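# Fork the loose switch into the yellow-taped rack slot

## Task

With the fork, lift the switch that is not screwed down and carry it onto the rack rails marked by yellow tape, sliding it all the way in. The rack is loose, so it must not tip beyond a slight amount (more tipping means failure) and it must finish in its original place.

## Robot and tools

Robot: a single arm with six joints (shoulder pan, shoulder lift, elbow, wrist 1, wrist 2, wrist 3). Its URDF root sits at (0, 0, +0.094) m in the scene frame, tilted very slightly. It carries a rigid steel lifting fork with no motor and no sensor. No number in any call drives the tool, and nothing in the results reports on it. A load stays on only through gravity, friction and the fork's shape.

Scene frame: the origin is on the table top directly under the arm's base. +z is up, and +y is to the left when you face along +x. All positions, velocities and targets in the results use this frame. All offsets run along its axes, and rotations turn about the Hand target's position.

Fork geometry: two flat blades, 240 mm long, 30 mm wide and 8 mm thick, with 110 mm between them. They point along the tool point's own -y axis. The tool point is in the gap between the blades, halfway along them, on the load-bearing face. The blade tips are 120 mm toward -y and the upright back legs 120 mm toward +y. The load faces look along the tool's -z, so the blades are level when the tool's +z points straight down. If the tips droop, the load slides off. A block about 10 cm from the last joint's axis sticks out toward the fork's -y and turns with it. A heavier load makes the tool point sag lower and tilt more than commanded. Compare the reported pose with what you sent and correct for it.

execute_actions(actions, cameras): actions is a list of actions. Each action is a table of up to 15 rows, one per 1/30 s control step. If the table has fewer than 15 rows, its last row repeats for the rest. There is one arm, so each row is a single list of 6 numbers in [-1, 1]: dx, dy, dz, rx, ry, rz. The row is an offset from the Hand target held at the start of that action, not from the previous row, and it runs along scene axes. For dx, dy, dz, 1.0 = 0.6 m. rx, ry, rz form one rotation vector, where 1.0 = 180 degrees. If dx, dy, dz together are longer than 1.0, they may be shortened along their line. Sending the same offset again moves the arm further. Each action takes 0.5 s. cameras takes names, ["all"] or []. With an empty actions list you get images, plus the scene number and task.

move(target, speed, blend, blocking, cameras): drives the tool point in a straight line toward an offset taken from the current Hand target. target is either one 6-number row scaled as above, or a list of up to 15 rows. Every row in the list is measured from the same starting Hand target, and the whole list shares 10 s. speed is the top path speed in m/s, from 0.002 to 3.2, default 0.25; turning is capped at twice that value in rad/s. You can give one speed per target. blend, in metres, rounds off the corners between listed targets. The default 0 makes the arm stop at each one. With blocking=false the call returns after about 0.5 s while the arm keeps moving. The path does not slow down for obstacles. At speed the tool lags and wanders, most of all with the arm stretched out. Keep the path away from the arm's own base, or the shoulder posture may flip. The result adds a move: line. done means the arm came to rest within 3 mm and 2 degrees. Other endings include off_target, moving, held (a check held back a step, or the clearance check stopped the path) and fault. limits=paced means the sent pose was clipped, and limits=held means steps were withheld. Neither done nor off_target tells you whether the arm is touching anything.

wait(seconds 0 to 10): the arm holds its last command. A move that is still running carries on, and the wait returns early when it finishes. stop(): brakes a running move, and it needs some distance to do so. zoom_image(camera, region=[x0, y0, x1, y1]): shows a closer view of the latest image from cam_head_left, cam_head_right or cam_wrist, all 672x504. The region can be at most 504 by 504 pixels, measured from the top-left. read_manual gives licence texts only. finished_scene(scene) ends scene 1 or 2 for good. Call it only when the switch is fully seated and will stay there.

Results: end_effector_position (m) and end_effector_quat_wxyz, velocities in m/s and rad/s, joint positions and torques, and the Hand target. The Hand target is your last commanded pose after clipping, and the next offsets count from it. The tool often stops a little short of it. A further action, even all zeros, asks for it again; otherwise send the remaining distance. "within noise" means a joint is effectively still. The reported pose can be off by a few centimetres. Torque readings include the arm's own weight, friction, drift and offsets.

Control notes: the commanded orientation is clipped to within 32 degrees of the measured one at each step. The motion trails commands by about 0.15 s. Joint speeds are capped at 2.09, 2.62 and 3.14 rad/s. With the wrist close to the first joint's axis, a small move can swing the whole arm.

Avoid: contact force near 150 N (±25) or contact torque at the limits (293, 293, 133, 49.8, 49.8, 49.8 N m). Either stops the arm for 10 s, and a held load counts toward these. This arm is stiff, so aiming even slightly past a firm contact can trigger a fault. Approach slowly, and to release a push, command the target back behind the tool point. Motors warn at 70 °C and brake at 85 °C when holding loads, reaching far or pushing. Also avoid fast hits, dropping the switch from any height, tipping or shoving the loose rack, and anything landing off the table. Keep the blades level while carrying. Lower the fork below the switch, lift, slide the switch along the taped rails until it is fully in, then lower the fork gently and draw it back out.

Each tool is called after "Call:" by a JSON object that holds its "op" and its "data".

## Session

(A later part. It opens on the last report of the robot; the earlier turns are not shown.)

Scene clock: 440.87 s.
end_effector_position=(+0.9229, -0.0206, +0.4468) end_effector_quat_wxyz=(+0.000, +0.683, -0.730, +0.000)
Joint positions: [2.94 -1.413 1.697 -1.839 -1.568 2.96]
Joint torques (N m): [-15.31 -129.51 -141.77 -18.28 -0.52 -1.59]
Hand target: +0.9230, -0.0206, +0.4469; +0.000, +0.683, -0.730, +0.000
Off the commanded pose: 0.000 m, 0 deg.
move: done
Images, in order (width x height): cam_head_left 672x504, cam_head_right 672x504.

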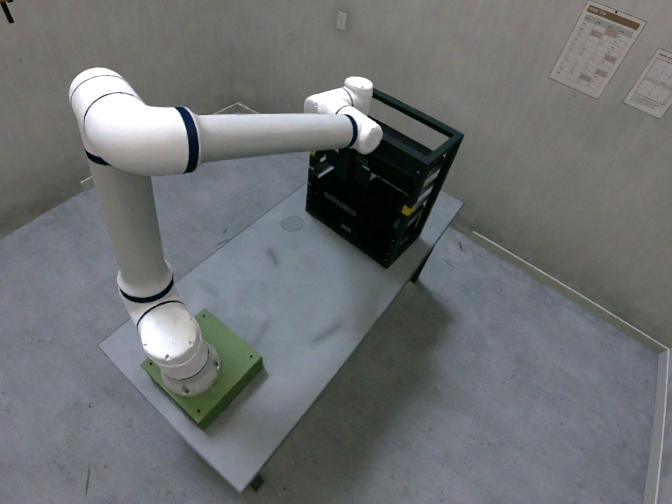

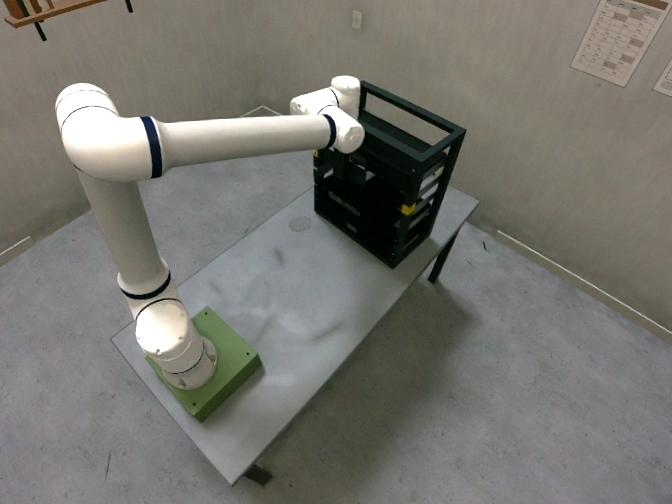

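Call:
{"op": "move", "data": {"target": [[0, 0, 0.0053, 0, 0, 0], [-0.4989, 0.03315, 0.0053, 0, 0, 0]], "speed": [0.03, 0.1], "cameras": ["all"]}}

Call:
{"op": "zoom_image", "data": {"camera": "cam_head_right", "region": [250, 90, 450, 270]}}

Call:
{"op": "zoom_image", "data": {"camera": "cam_head_left", "region": [250, 90, 450, 270]}}

Scene clock: 484.73 s.
end_effector_position=(+0.6238, -0.0008, +0.4501) end_effector_quat_wxyz=(+0.000, +0.683, -0.730, +0.000)
Joint positions: [2.822 -1.948 2.155 -1.761 -1.57 2.842]
Joint torques (N m): [-20.66 -61.84 -119.92 -17.55 3.13 -2.01]
Hand target: +0.6236, -0.0008, +0.4501; +0.000, +0.683, -0.730, +0.000
Off the commanded pose: 0.000 m, 0 deg.
move: done
camera_calibration:
cam_wrist: T_world_to_cam=[[-0.0795426, -0.996477, -0.0265676, 0.0703561], [-0.935372, 0.0653984, 0.347565, 0.298453], [-0.344603, 0.0524968, -0.937279, 0.731299], [0, 0, 0, 1]] pos_world=[0.536769, 0.012199, 0.583569]

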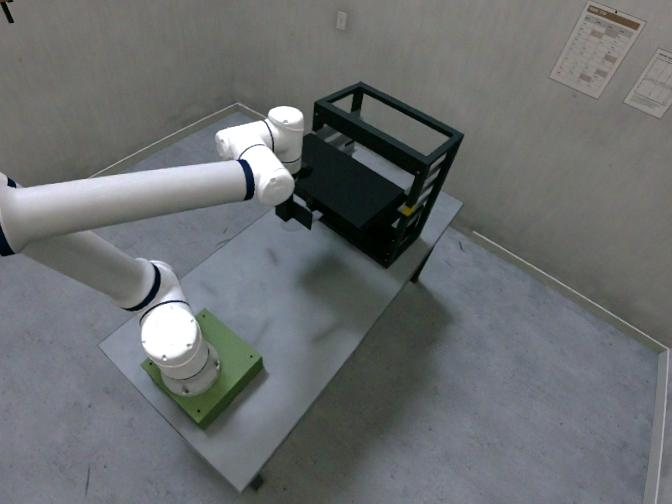

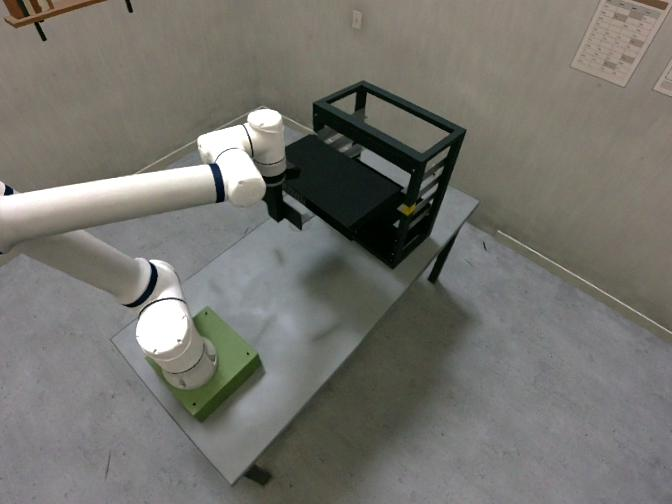

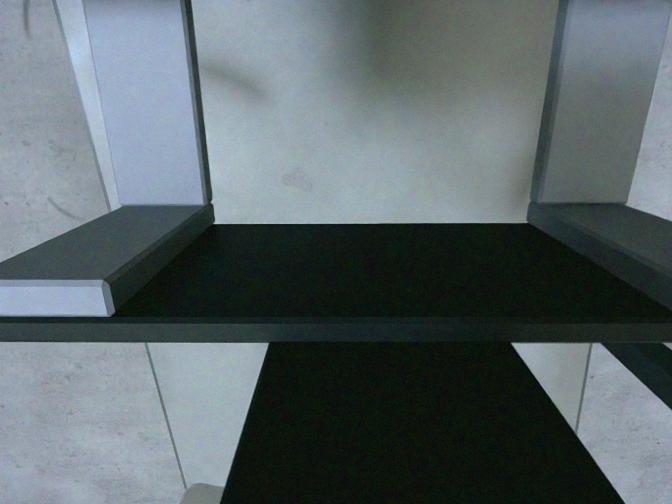

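Scaled by 2.520.

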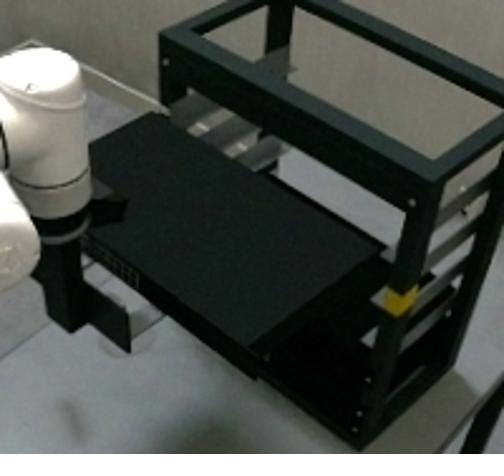

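Scaled by 2.520.

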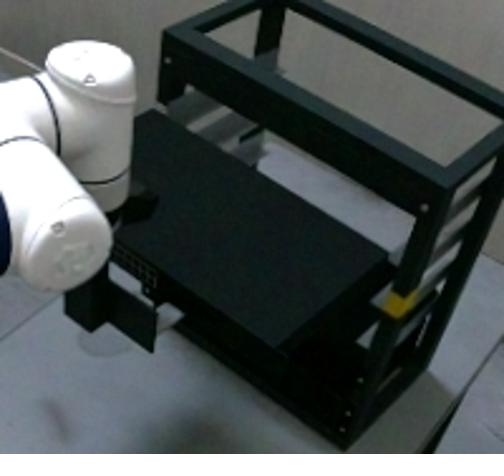

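Call:
{"op": "move", "data": {"target": [0, 0, -0.1418, 0, 0, 0], "speed": 0.1, "cameras": ["all"]}}

Call:
{"op": "zoom_image", "data": {"camera": "cam_head_right", "region": [250, 90, 450, 270]}}

Call:
{"op": "zoom_image", "data": {"camera": "cam_head_left", "region": [250, 90, 450, 270]}}

Scene clock: 498.37 s.
end_effector_position=(+0.6236, -0.0008, +0.3652) end_effector_quat_wxyz=(+0.000, +0.683, -0.730, +0.000)
Joint positions: [2.822 -1.901 2.281 -1.935 -1.569 2.842]
Joint torques (N m): [10.28 -34.61 -113.18 -23.02 2.04 3.15]
Hand target: +0.6236, -0.0008, +0.3650; +0.000, +0.683, -0.730, +0.000
Off the commanded pose: 0.000 m, 0 deg.
move: done
camera_calibration:
cam_wrist: T_world_to_cam=[[-0.0795426, -0.996477, -0.0265676, 0.0680846], [-0.935372, 0.0653984, 0.347565, 0.327774], [-0.344603, 0.0524968, -0.937279, 0.651655], [0, 0, 0, 1]] pos_world=[0.536569, 0.012199, 0.498669]

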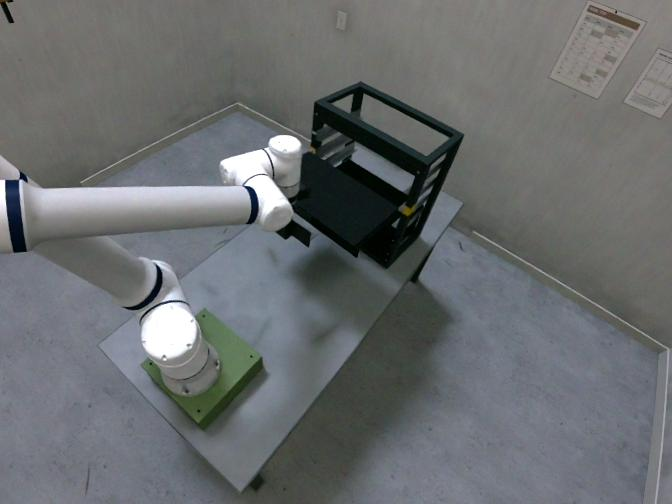

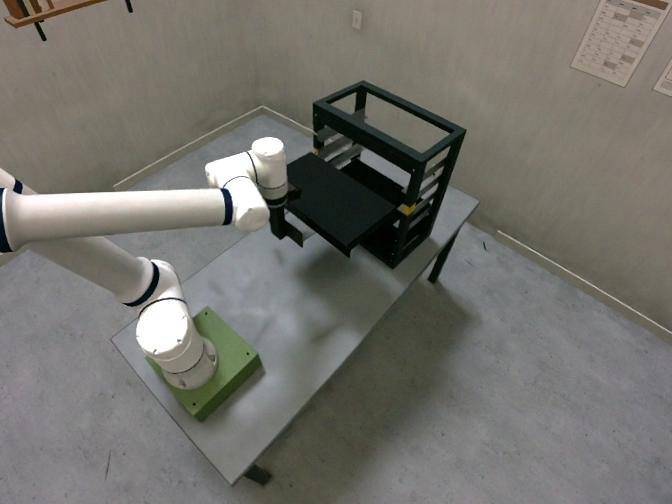

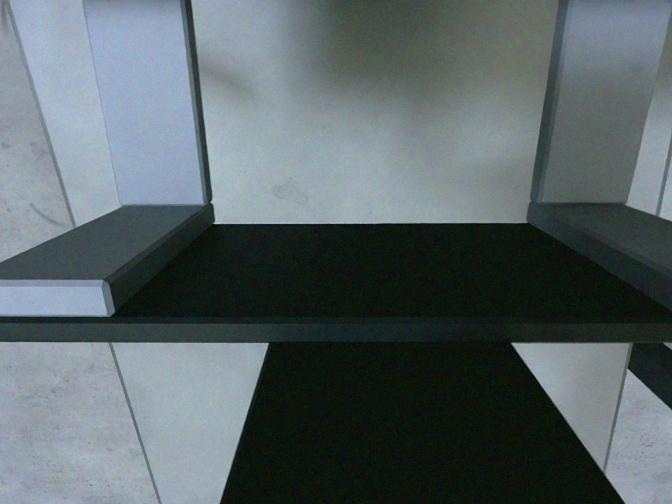

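Scaled by 2.520.

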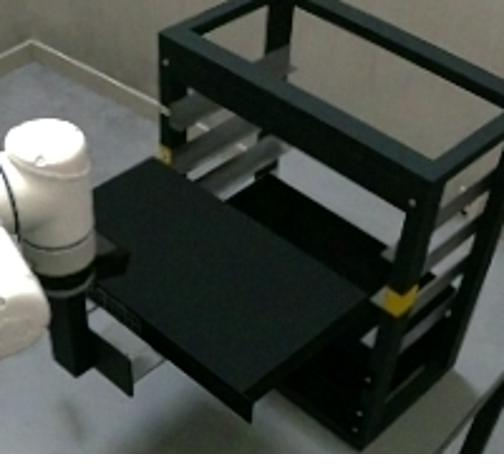

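Scaled by 2.520.

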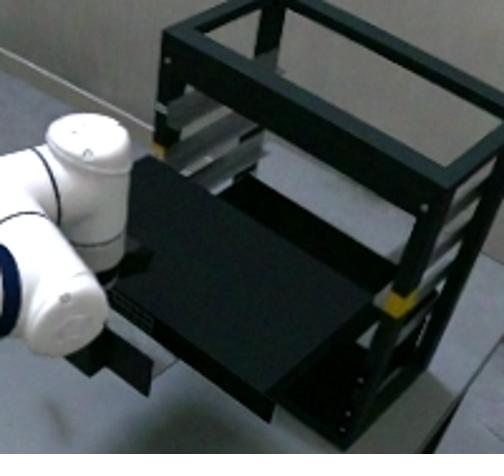

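Call:
{"op": "move", "data": {"target": [0.2, -0.01329, 0, 0, 0, 0], "speed": 0.06, "cameras": ["cam_head_left", "cam_head_right"]}}

Call:
{"op": "zoom_image", "data": {"camera": "cam_head_right", "region": [290, 90, 450, 270]}}

Call:
{"op": "zoom_image", "data": {"camera": "cam_head_left", "region": [290, 90, 450, 270]}}

Scene clock: 506.57 s.
end_effector_position=(+0.7434, -0.0087, +0.3650) end_effector_quat_wxyz=(+0.000, +0.683, -0.730, +0.000)
Joint positions: [2.884 -1.666 2.108 -1.997 -1.568 2.905]
Joint torques (N m): [7.51 -62.27 -138.26 -23.1 2.09 3.46]
Hand target: +0.7436, -0.0087, +0.3650; +0.000, +0.683, -0.730, +0.000
Off the commanded pose: 0.000 m, 0 deg.
move: done
Images, in order (width x height): cam_head_left 672x504, cam_head_right 672x504.

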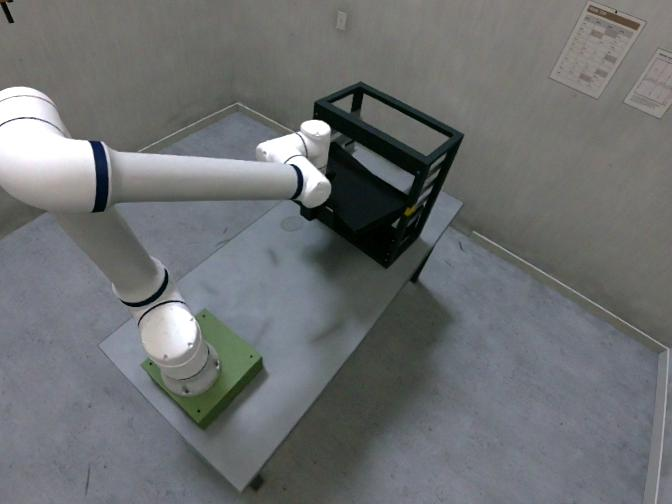

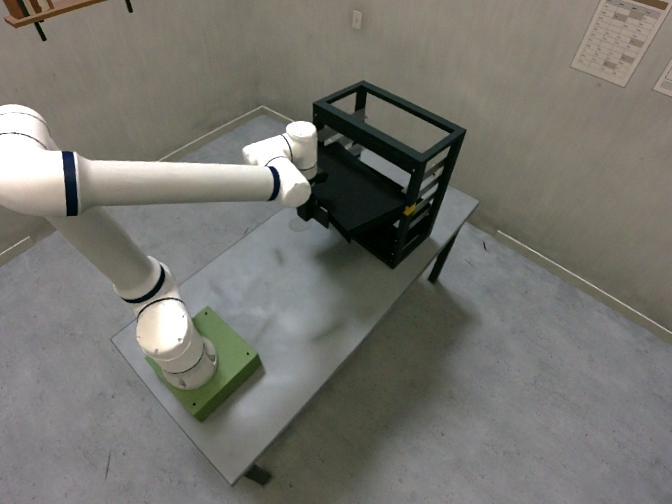

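Scaled by 2.800.

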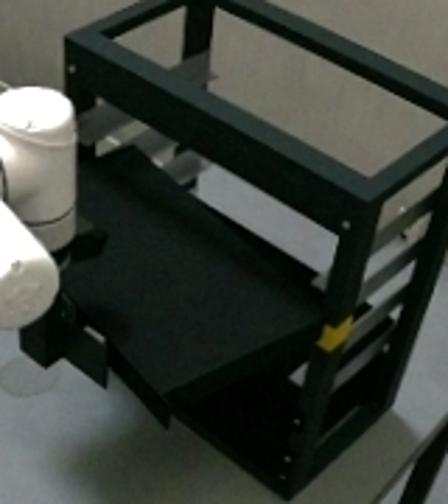

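Scaled by 2.800.

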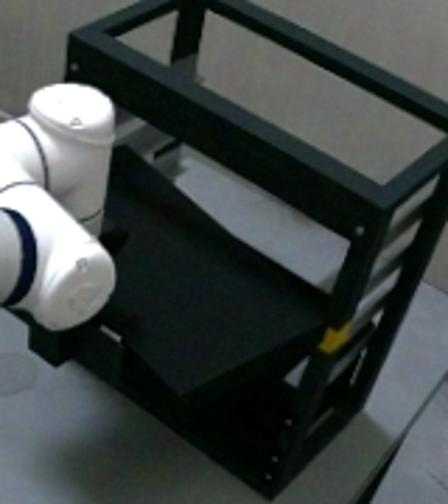

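Call:
{"op": "zoom_image", "data": {"camera": "cam_head_right", "region": [300, 130, 430, 260]}}

Call:
{"op": "zoom_image", "data": {"camera": "cam_head_left", "region": [300, 130, 430, 260]}}

Scaled by 3.877.

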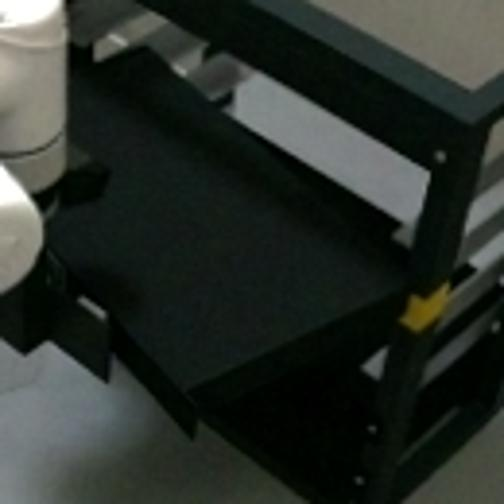

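Scaled by 3.877.

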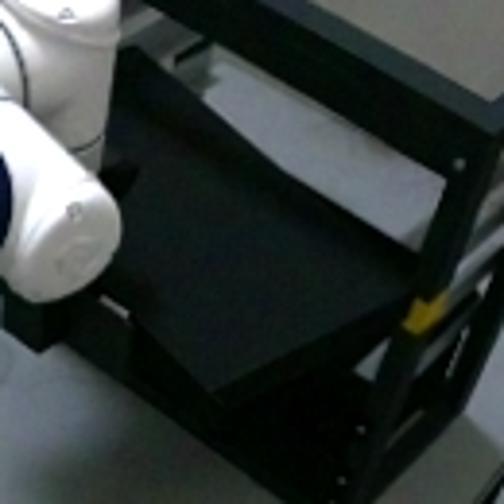

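Call:
{"op": "wait", "data": {"seconds": 0, "cameras": ["all"]}}

Scene clock: 538.57 s.
end_effector_position=(+0.7436, -0.0087, +0.3650) end_effector_quat_wxyz=(+0.000, +0.683, -0.730, +0.000)
Joint positions: [2.885 -1.666 2.108 -1.997 -1.568 2.905]
Joint torques (N m): [8.11 -62.01 -138.18 -23.41 0.69 3.2]
Hand target: +0.7436, -0.0087, +0.3650; +0.000, +0.683, -0.730, +0.000
Off the commanded pose: 0.000 m, 0 deg.
camera_calibration:
cam_wrist: T_world_to_cam=[[-0.0795761, -0.996472, -0.0266614, 0.0697211], [-0.93537, 0.0653971, 0.347571, 0.440607], [-0.344601, 0.0525966, -0.937274, 0.693236], [0, 0, 0, 1]] pos_world=[0.656569, 0.00419887, 0.498469]

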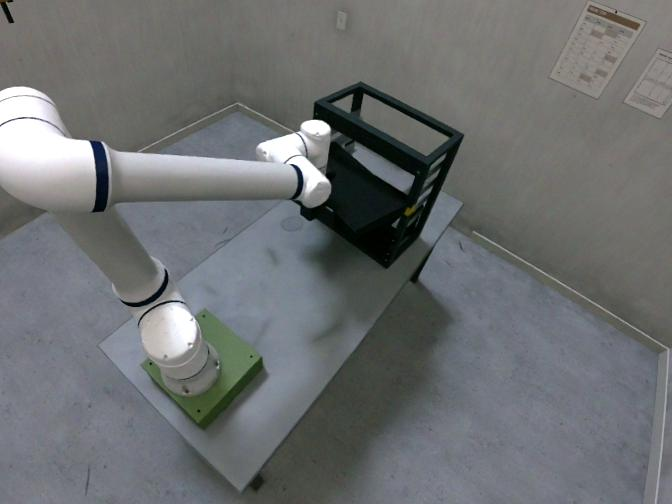

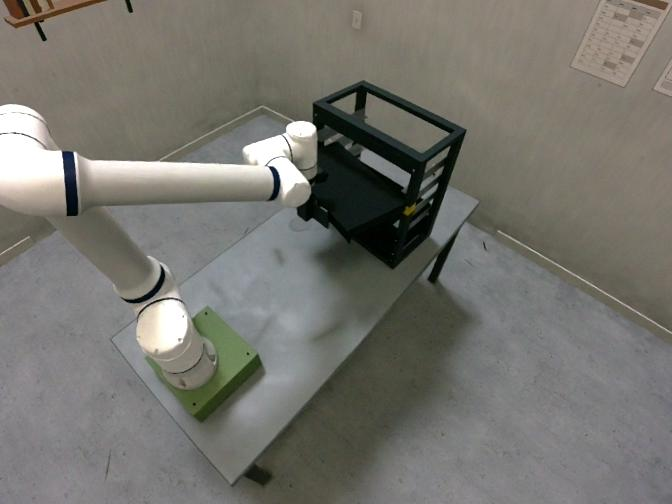

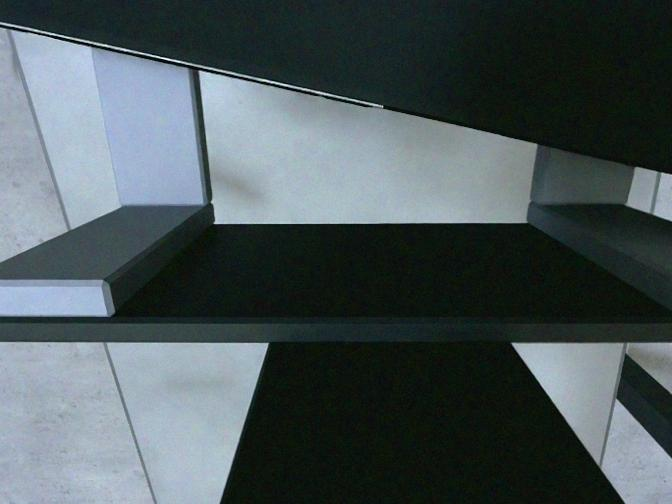

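Call:
{"op": "zoom_image", "data": {"camera": "cam_wrist", "region": [200, 195, 260, 235]}}

Call:
{"op": "zoom_image", "data": {"camera": "cam_wrist", "region": [480, 195, 540, 235]}}

Call:
{"op": "zoom_image", "data": {"camera": "cam_wrist", "region": [0, 310, 60, 350]}}

Call:
{"op": "zoom_image", "data": {"camera": "cam_wrist", "region": [612, 310, 672, 350]}}

Call:
{"op": "zoom_image", "data": {"camera": "cam_wrist", "region": [330, 80, 430, 130]}}

Scaled by 8.400.

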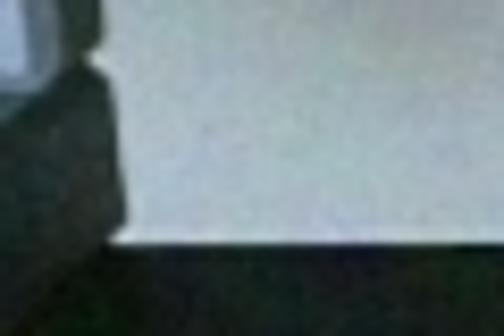

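Scaled by 8.400.

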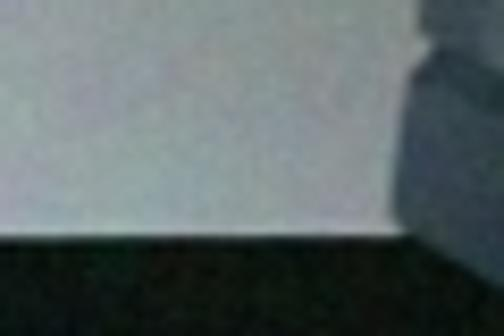

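Scaled by 8.400.

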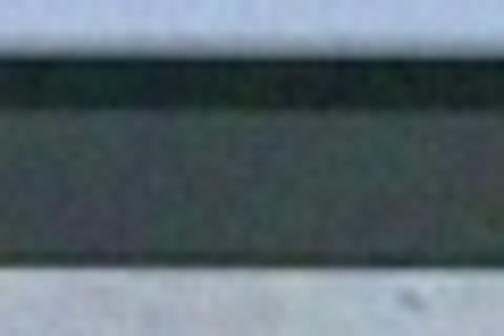

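Scaled by 8.400.

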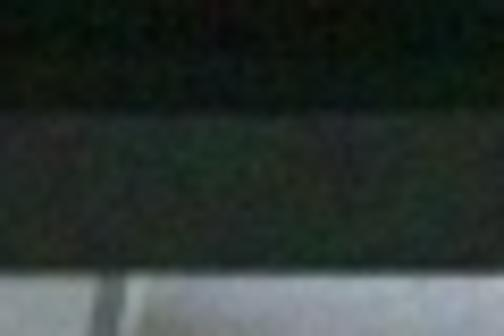

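Scaled by 5.040.

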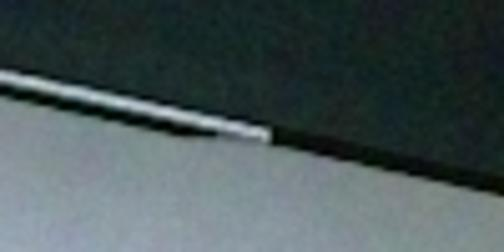

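Call:
{"op": "move", "data": {"target": [-0.2, 0.01329, 0, 0, 0, 0], "speed": 0.08, "cameras": ["all"]}}

Call:
{"op": "zoom_image", "data": {"camera": "cam_head_right", "region": [270, 120, 430, 260]}}

Call:
{"op": "zoom_image", "data": {"camera": "cam_head_left", "region": [270, 120, 430, 260]}}

Scene clock: 589.60 s.
end_effector_position=(+0.6238, -0.0008, +0.3650) end_effector_quat_wxyz=(+0.000, +0.683, -0.730, +0.000)
Joint positions: [2.822 -1.901 2.281 -1.936 -1.57 2.843]
Joint torques (N m): [-23.03 -61.45 -112.37 -16.78 2.55 -1.77]
Hand target: +0.6236, -0.0008, +0.3650; +0.000, +0.683, -0.730, +0.000
Off the commanded pose: 0.000 m, 0 deg.
move: done
camera_calibration:
cam_wrist: T_world_to_cam=[[-0.0795426, -0.996477, -0.0265676, 0.0680872], [-0.935372, 0.0653984, 0.347565, 0.327937], [-0.344603, 0.0524968, -0.937279, 0.651502], [0, 0, 0, 1]] pos_world=[0.536669, 0.012199, 0.498469]

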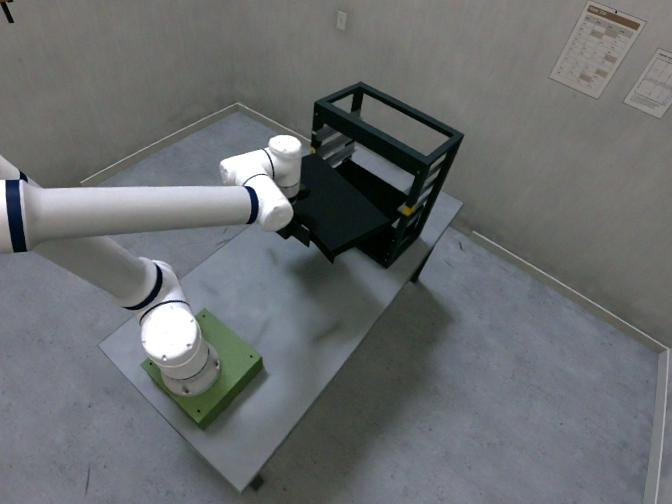

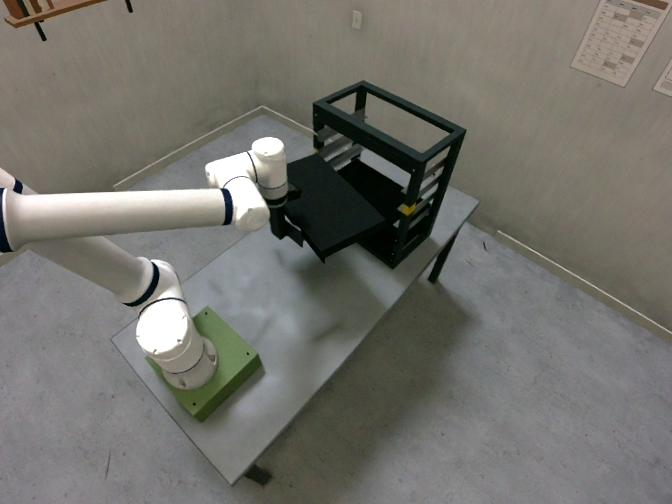

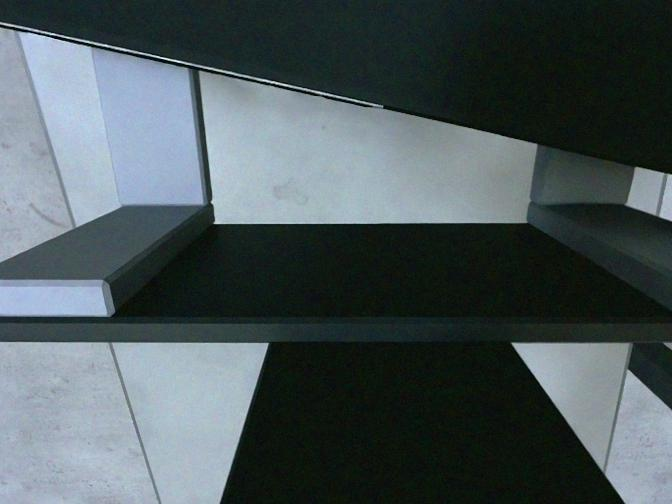

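Scaled by 3.150.

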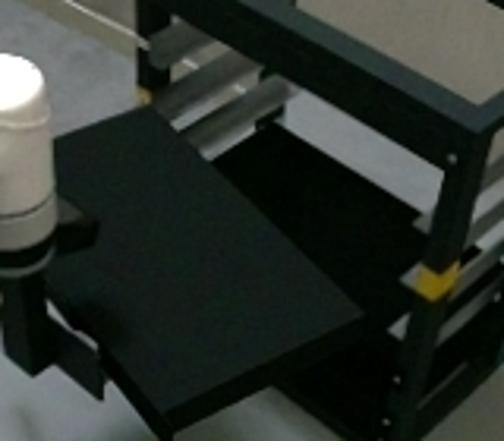

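Scaled by 3.150.

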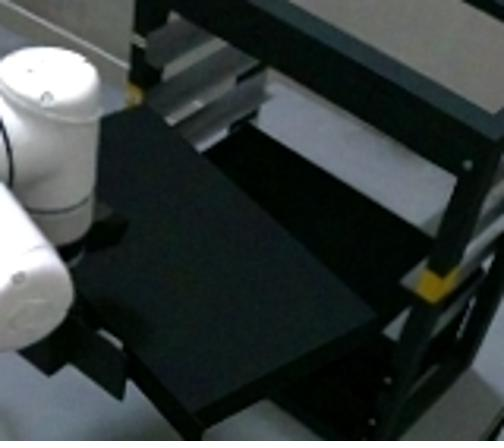

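Call:
{"op": "zoom_image", "data": {"camera": "cam_wrist", "region": [400, 100, 520, 150]}}

Call:
{"op": "zoom_image", "data": {"camera": "cam_wrist", "region": [552, 130, 672, 180]}}

Call:
{"op": "zoom_image", "data": {"camera": "cam_wrist", "region": [0, 10, 120, 60]}}

Call:
{"op": "zoom_image", "data": {"camera": "cam_head_right", "region": [280, 130, 350, 200]}}

Call:
{"op": "zoom_image", "data": {"camera": "cam_head_right", "region": [360, 180, 430, 250]}}

Call:
{"op": "zoom_image", "data": {"camera": "cam_head_left", "region": [280, 130, 350, 200]}}

Call:
{"op": "zoom_image", "data": {"camera": "cam_head_left", "region": [370, 180, 440, 250]}}

Scaled by 4.200.

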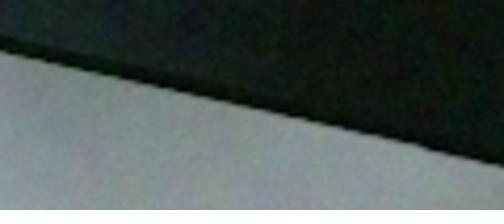

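Scaled by 4.200.

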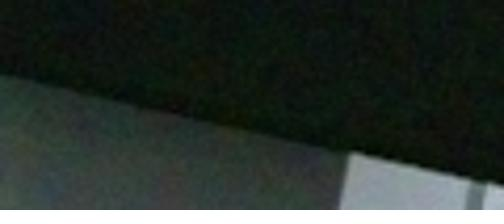

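Scaled by 4.200.

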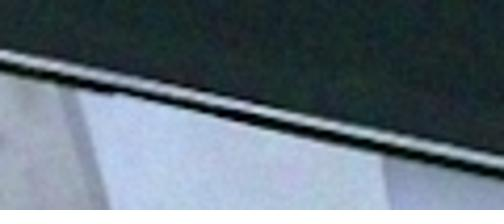

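Scaled by 7.200.

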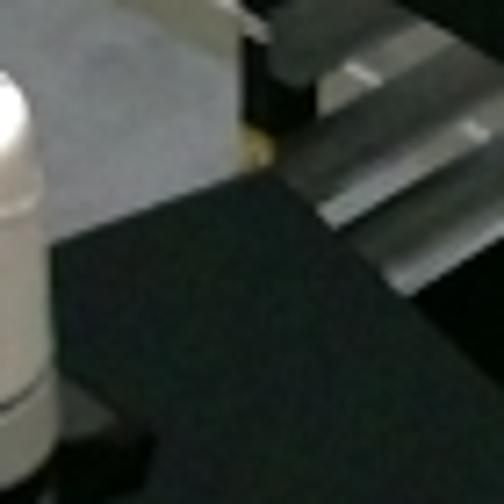

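Scaled by 7.200.

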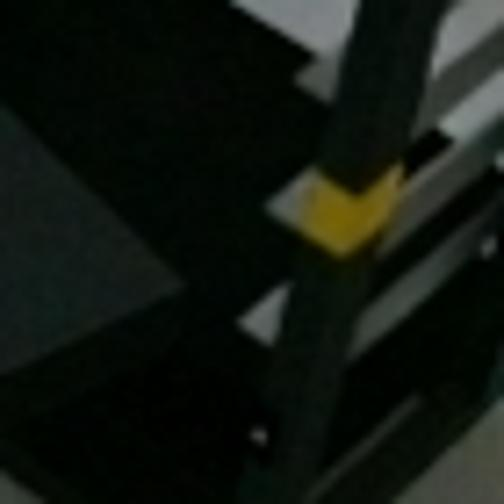

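Scaled by 7.200.

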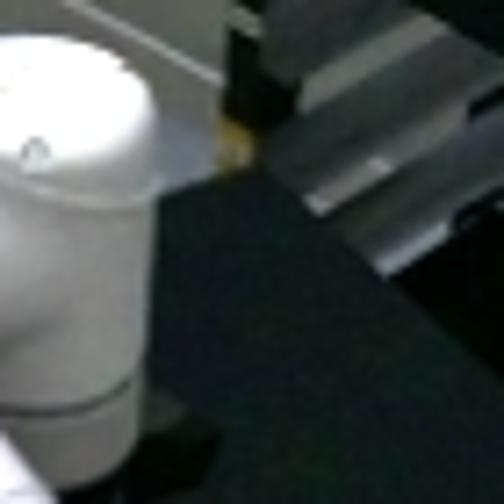

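Scaled by 7.200.

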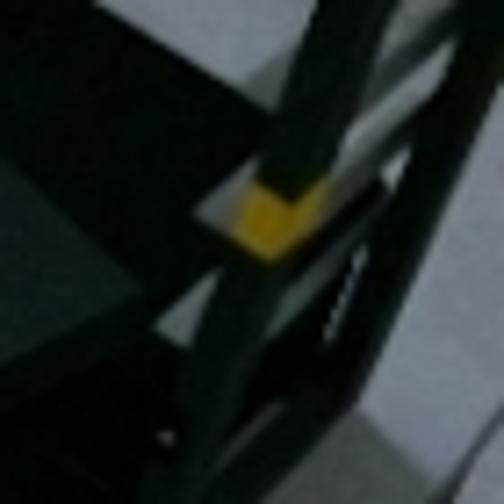

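Call:
{"op": "move", "data": {"target": [0.1083, -0.0113, 0, 0, 0, 0.0622], "speed": 0.08, "cameras": ["all"]}}

Call:
{"op": "zoom_image", "data": {"camera": "cam_head_right", "region": [290, 120, 350, 180]}}

Call:
{"op": "zoom_image", "data": {"camera": "cam_head_right", "region": [370, 170, 430, 230]}}

Call:
{"op": "zoom_image", "data": {"camera": "cam_head_left", "region": [290, 120, 350, 180]}}

Call:
{"op": "zoom_image", "data": {"camera": "cam_head_left", "region": [370, 170, 430, 230]}}

Call:
{"op": "zoom_image", "data": {"camera": "cam_head_right", "region": [290, 100, 430, 270]}}

Scene clock: 751.17 s.
end_effector_position=(+0.6885, -0.0075, +0.3650) end_effector_quat_wxyz=(+0.000, +0.751, -0.660, +0.000)
Joint positions: [2.803 -1.765 2.189 -1.979 -1.57 2.629]
Joint torques (N m): [-22.41 -50.34 -134.78 -20.91 4.59 -2.5]
Hand target: +0.6886, -0.0075, +0.3650; +0.000, +0.751, -0.660, +0.000
Off the commanded pose: 0.000 m, 0 deg.
move: done
camera_calibration:
cam_wrist: T_world_to_cam=[[0.115166, -0.992991, -0.0265675, -0.0675025], [-0.93027, -0.117193, 0.347654, 0.384035], [-0.348331, -0.0153228, -0.937246, 0.676208], [0, 0, 0, 1]] pos_world=[0.600574, -0.0116618, 0.498469]

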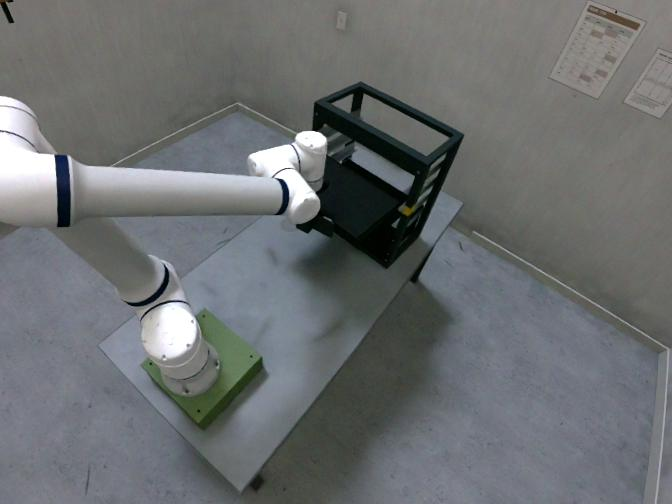

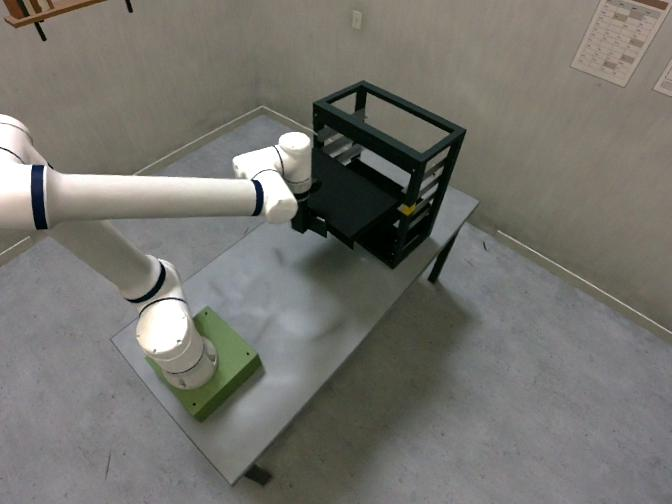

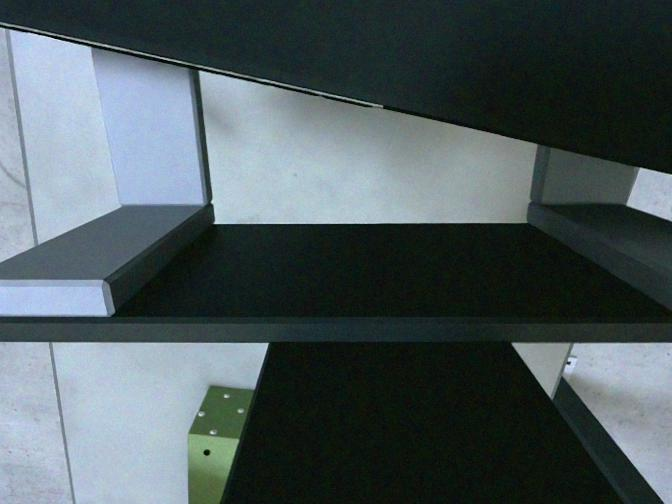

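Scaled by 8.400.

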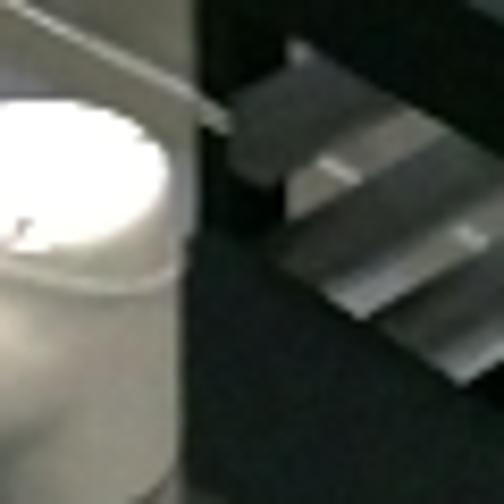

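Scaled by 8.400.

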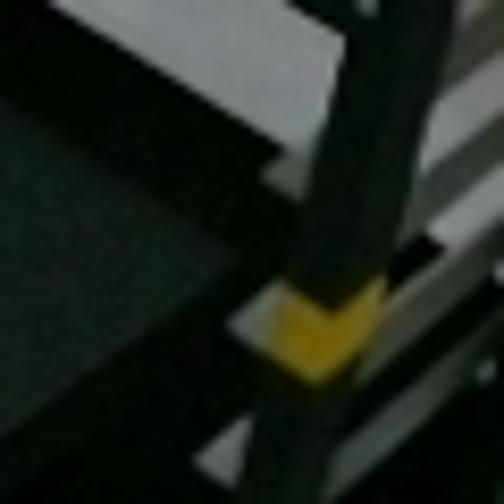

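Scaled by 8.400.

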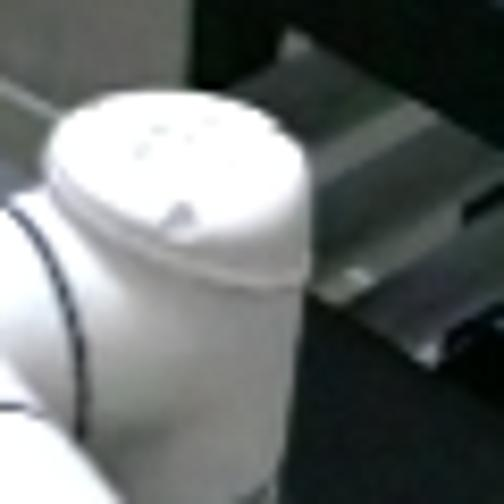

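Scaled by 8.400.

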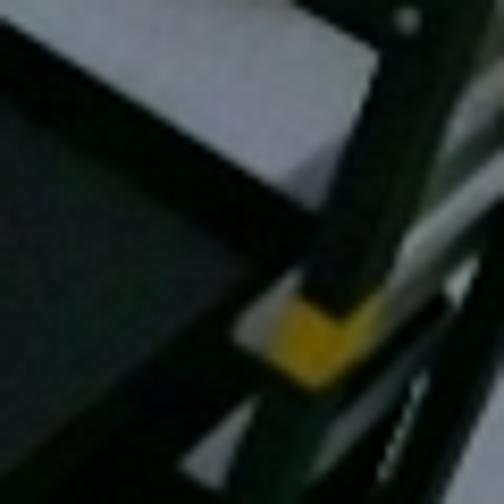

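Scaled by 2.965.

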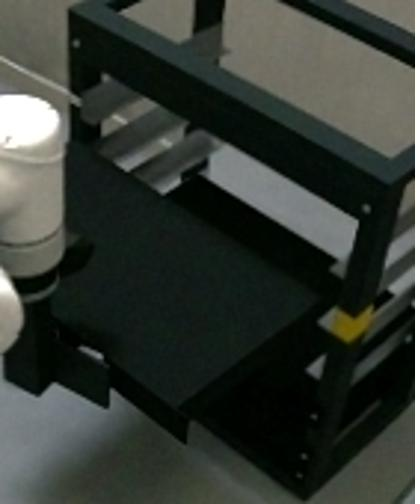

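Call:
{"op": "move", "data": {"target": [0.0997, -0.008, 0, 0, 0, 0], "speed": 0.05, "cameras": ["all"]}}

Call:
{"op": "zoom_image", "data": {"camera": "cam_head_right", "region": [290, 100, 430, 270]}}

Scene clock: 763.90 s.
end_effector_position=(+0.7482, -0.0123, +0.3650) end_effector_quat_wxyz=(+0.000, +0.751, -0.660, +0.000)
Joint positions: [2.834 -1.654 2.098 -1.999 -1.569 2.659]
Joint torques (N m): [10.88 -63.63 -134.66 -21.42 5.81 3.49]
Hand target: +0.7484, -0.0123, +0.3650; +0.000, +0.751, -0.660, +0.000
Off the commanded pose: 0.000 m, 0 deg.
move: done
camera_calibration:
cam_wrist: T_world_to_cam=[[0.115449, -0.992956, -0.0266572, -0.0793852], [-0.930267, -0.117491, 0.347563, 0.439037], [-0.348246, -0.0153275, -0.937278, 0.696888], [0, 0, 0, 1]] pos_world=[0.660275, -0.0165616, 0.498469]

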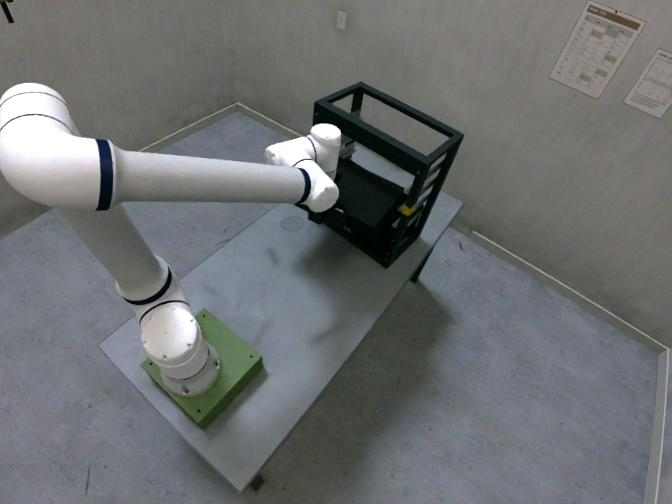

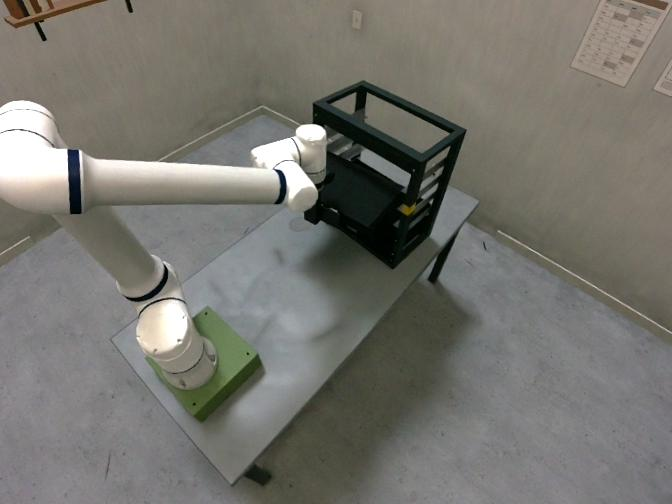

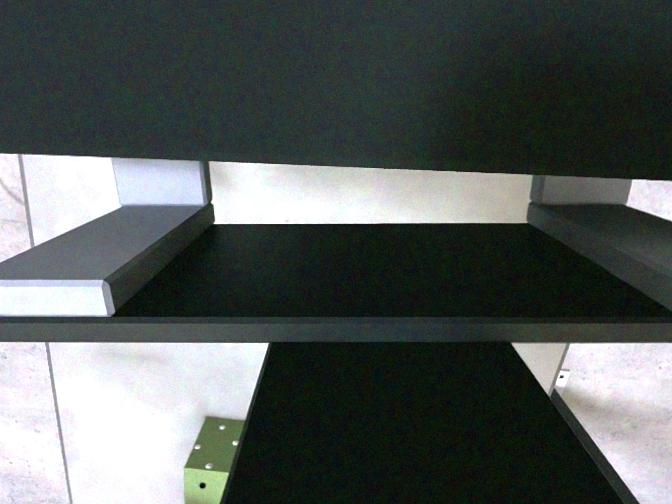

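Scaled by 2.965.

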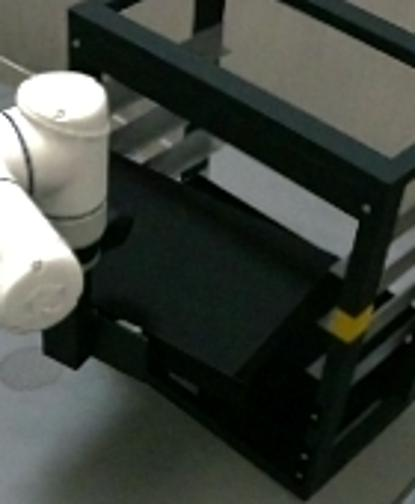

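Call:
{"op": "zoom_image", "data": {"camera": "cam_head_right", "region": [340, 160, 430, 250]}}

Call:
{"op": "zoom_image", "data": {"camera": "cam_head_left", "region": [340, 160, 430, 250]}}

Call:
{"op": "zoom_image", "data": {"camera": "cam_wrist", "region": [0, 130, 120, 190]}}

Call:
{"op": "zoom_image", "data": {"camera": "cam_wrist", "region": [552, 150, 672, 210]}}

Call:
{"op": "zoom_image", "data": {"camera": "cam_head_right", "region": [310, 120, 370, 180]}}

Scaled by 5.600.

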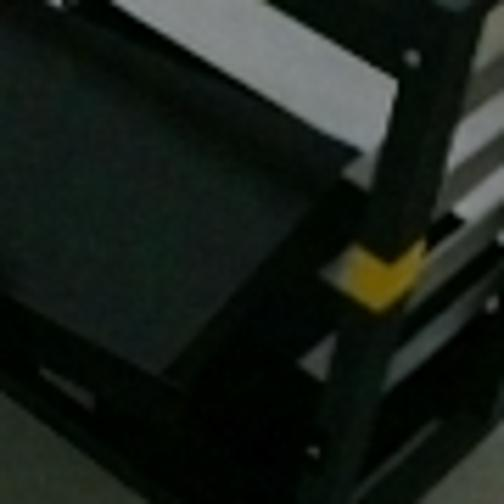

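Scaled by 5.600.

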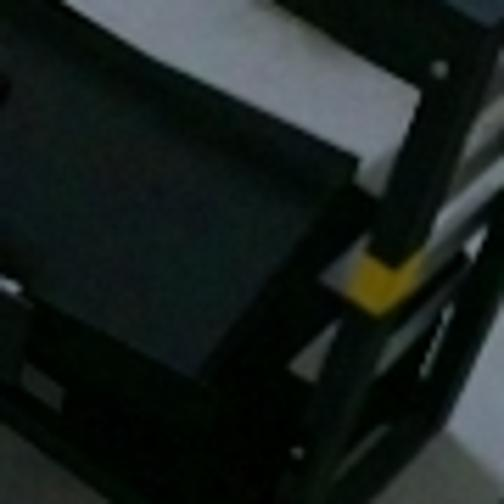

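Scaled by 4.200.

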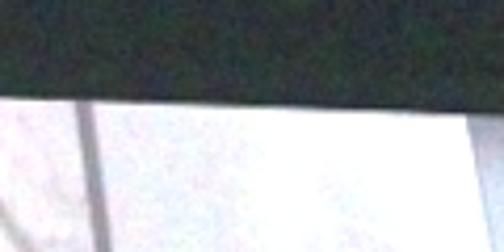

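Scaled by 4.200.

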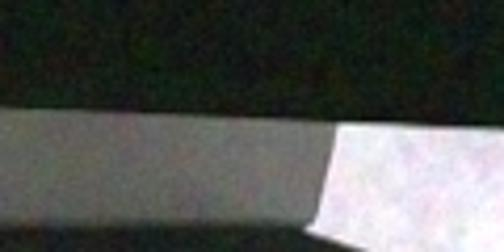

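Scaled by 8.400.

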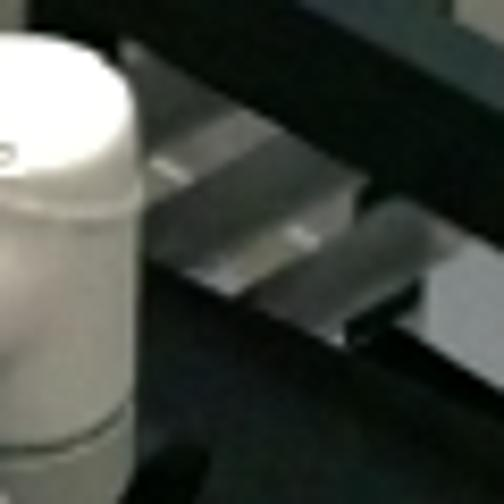

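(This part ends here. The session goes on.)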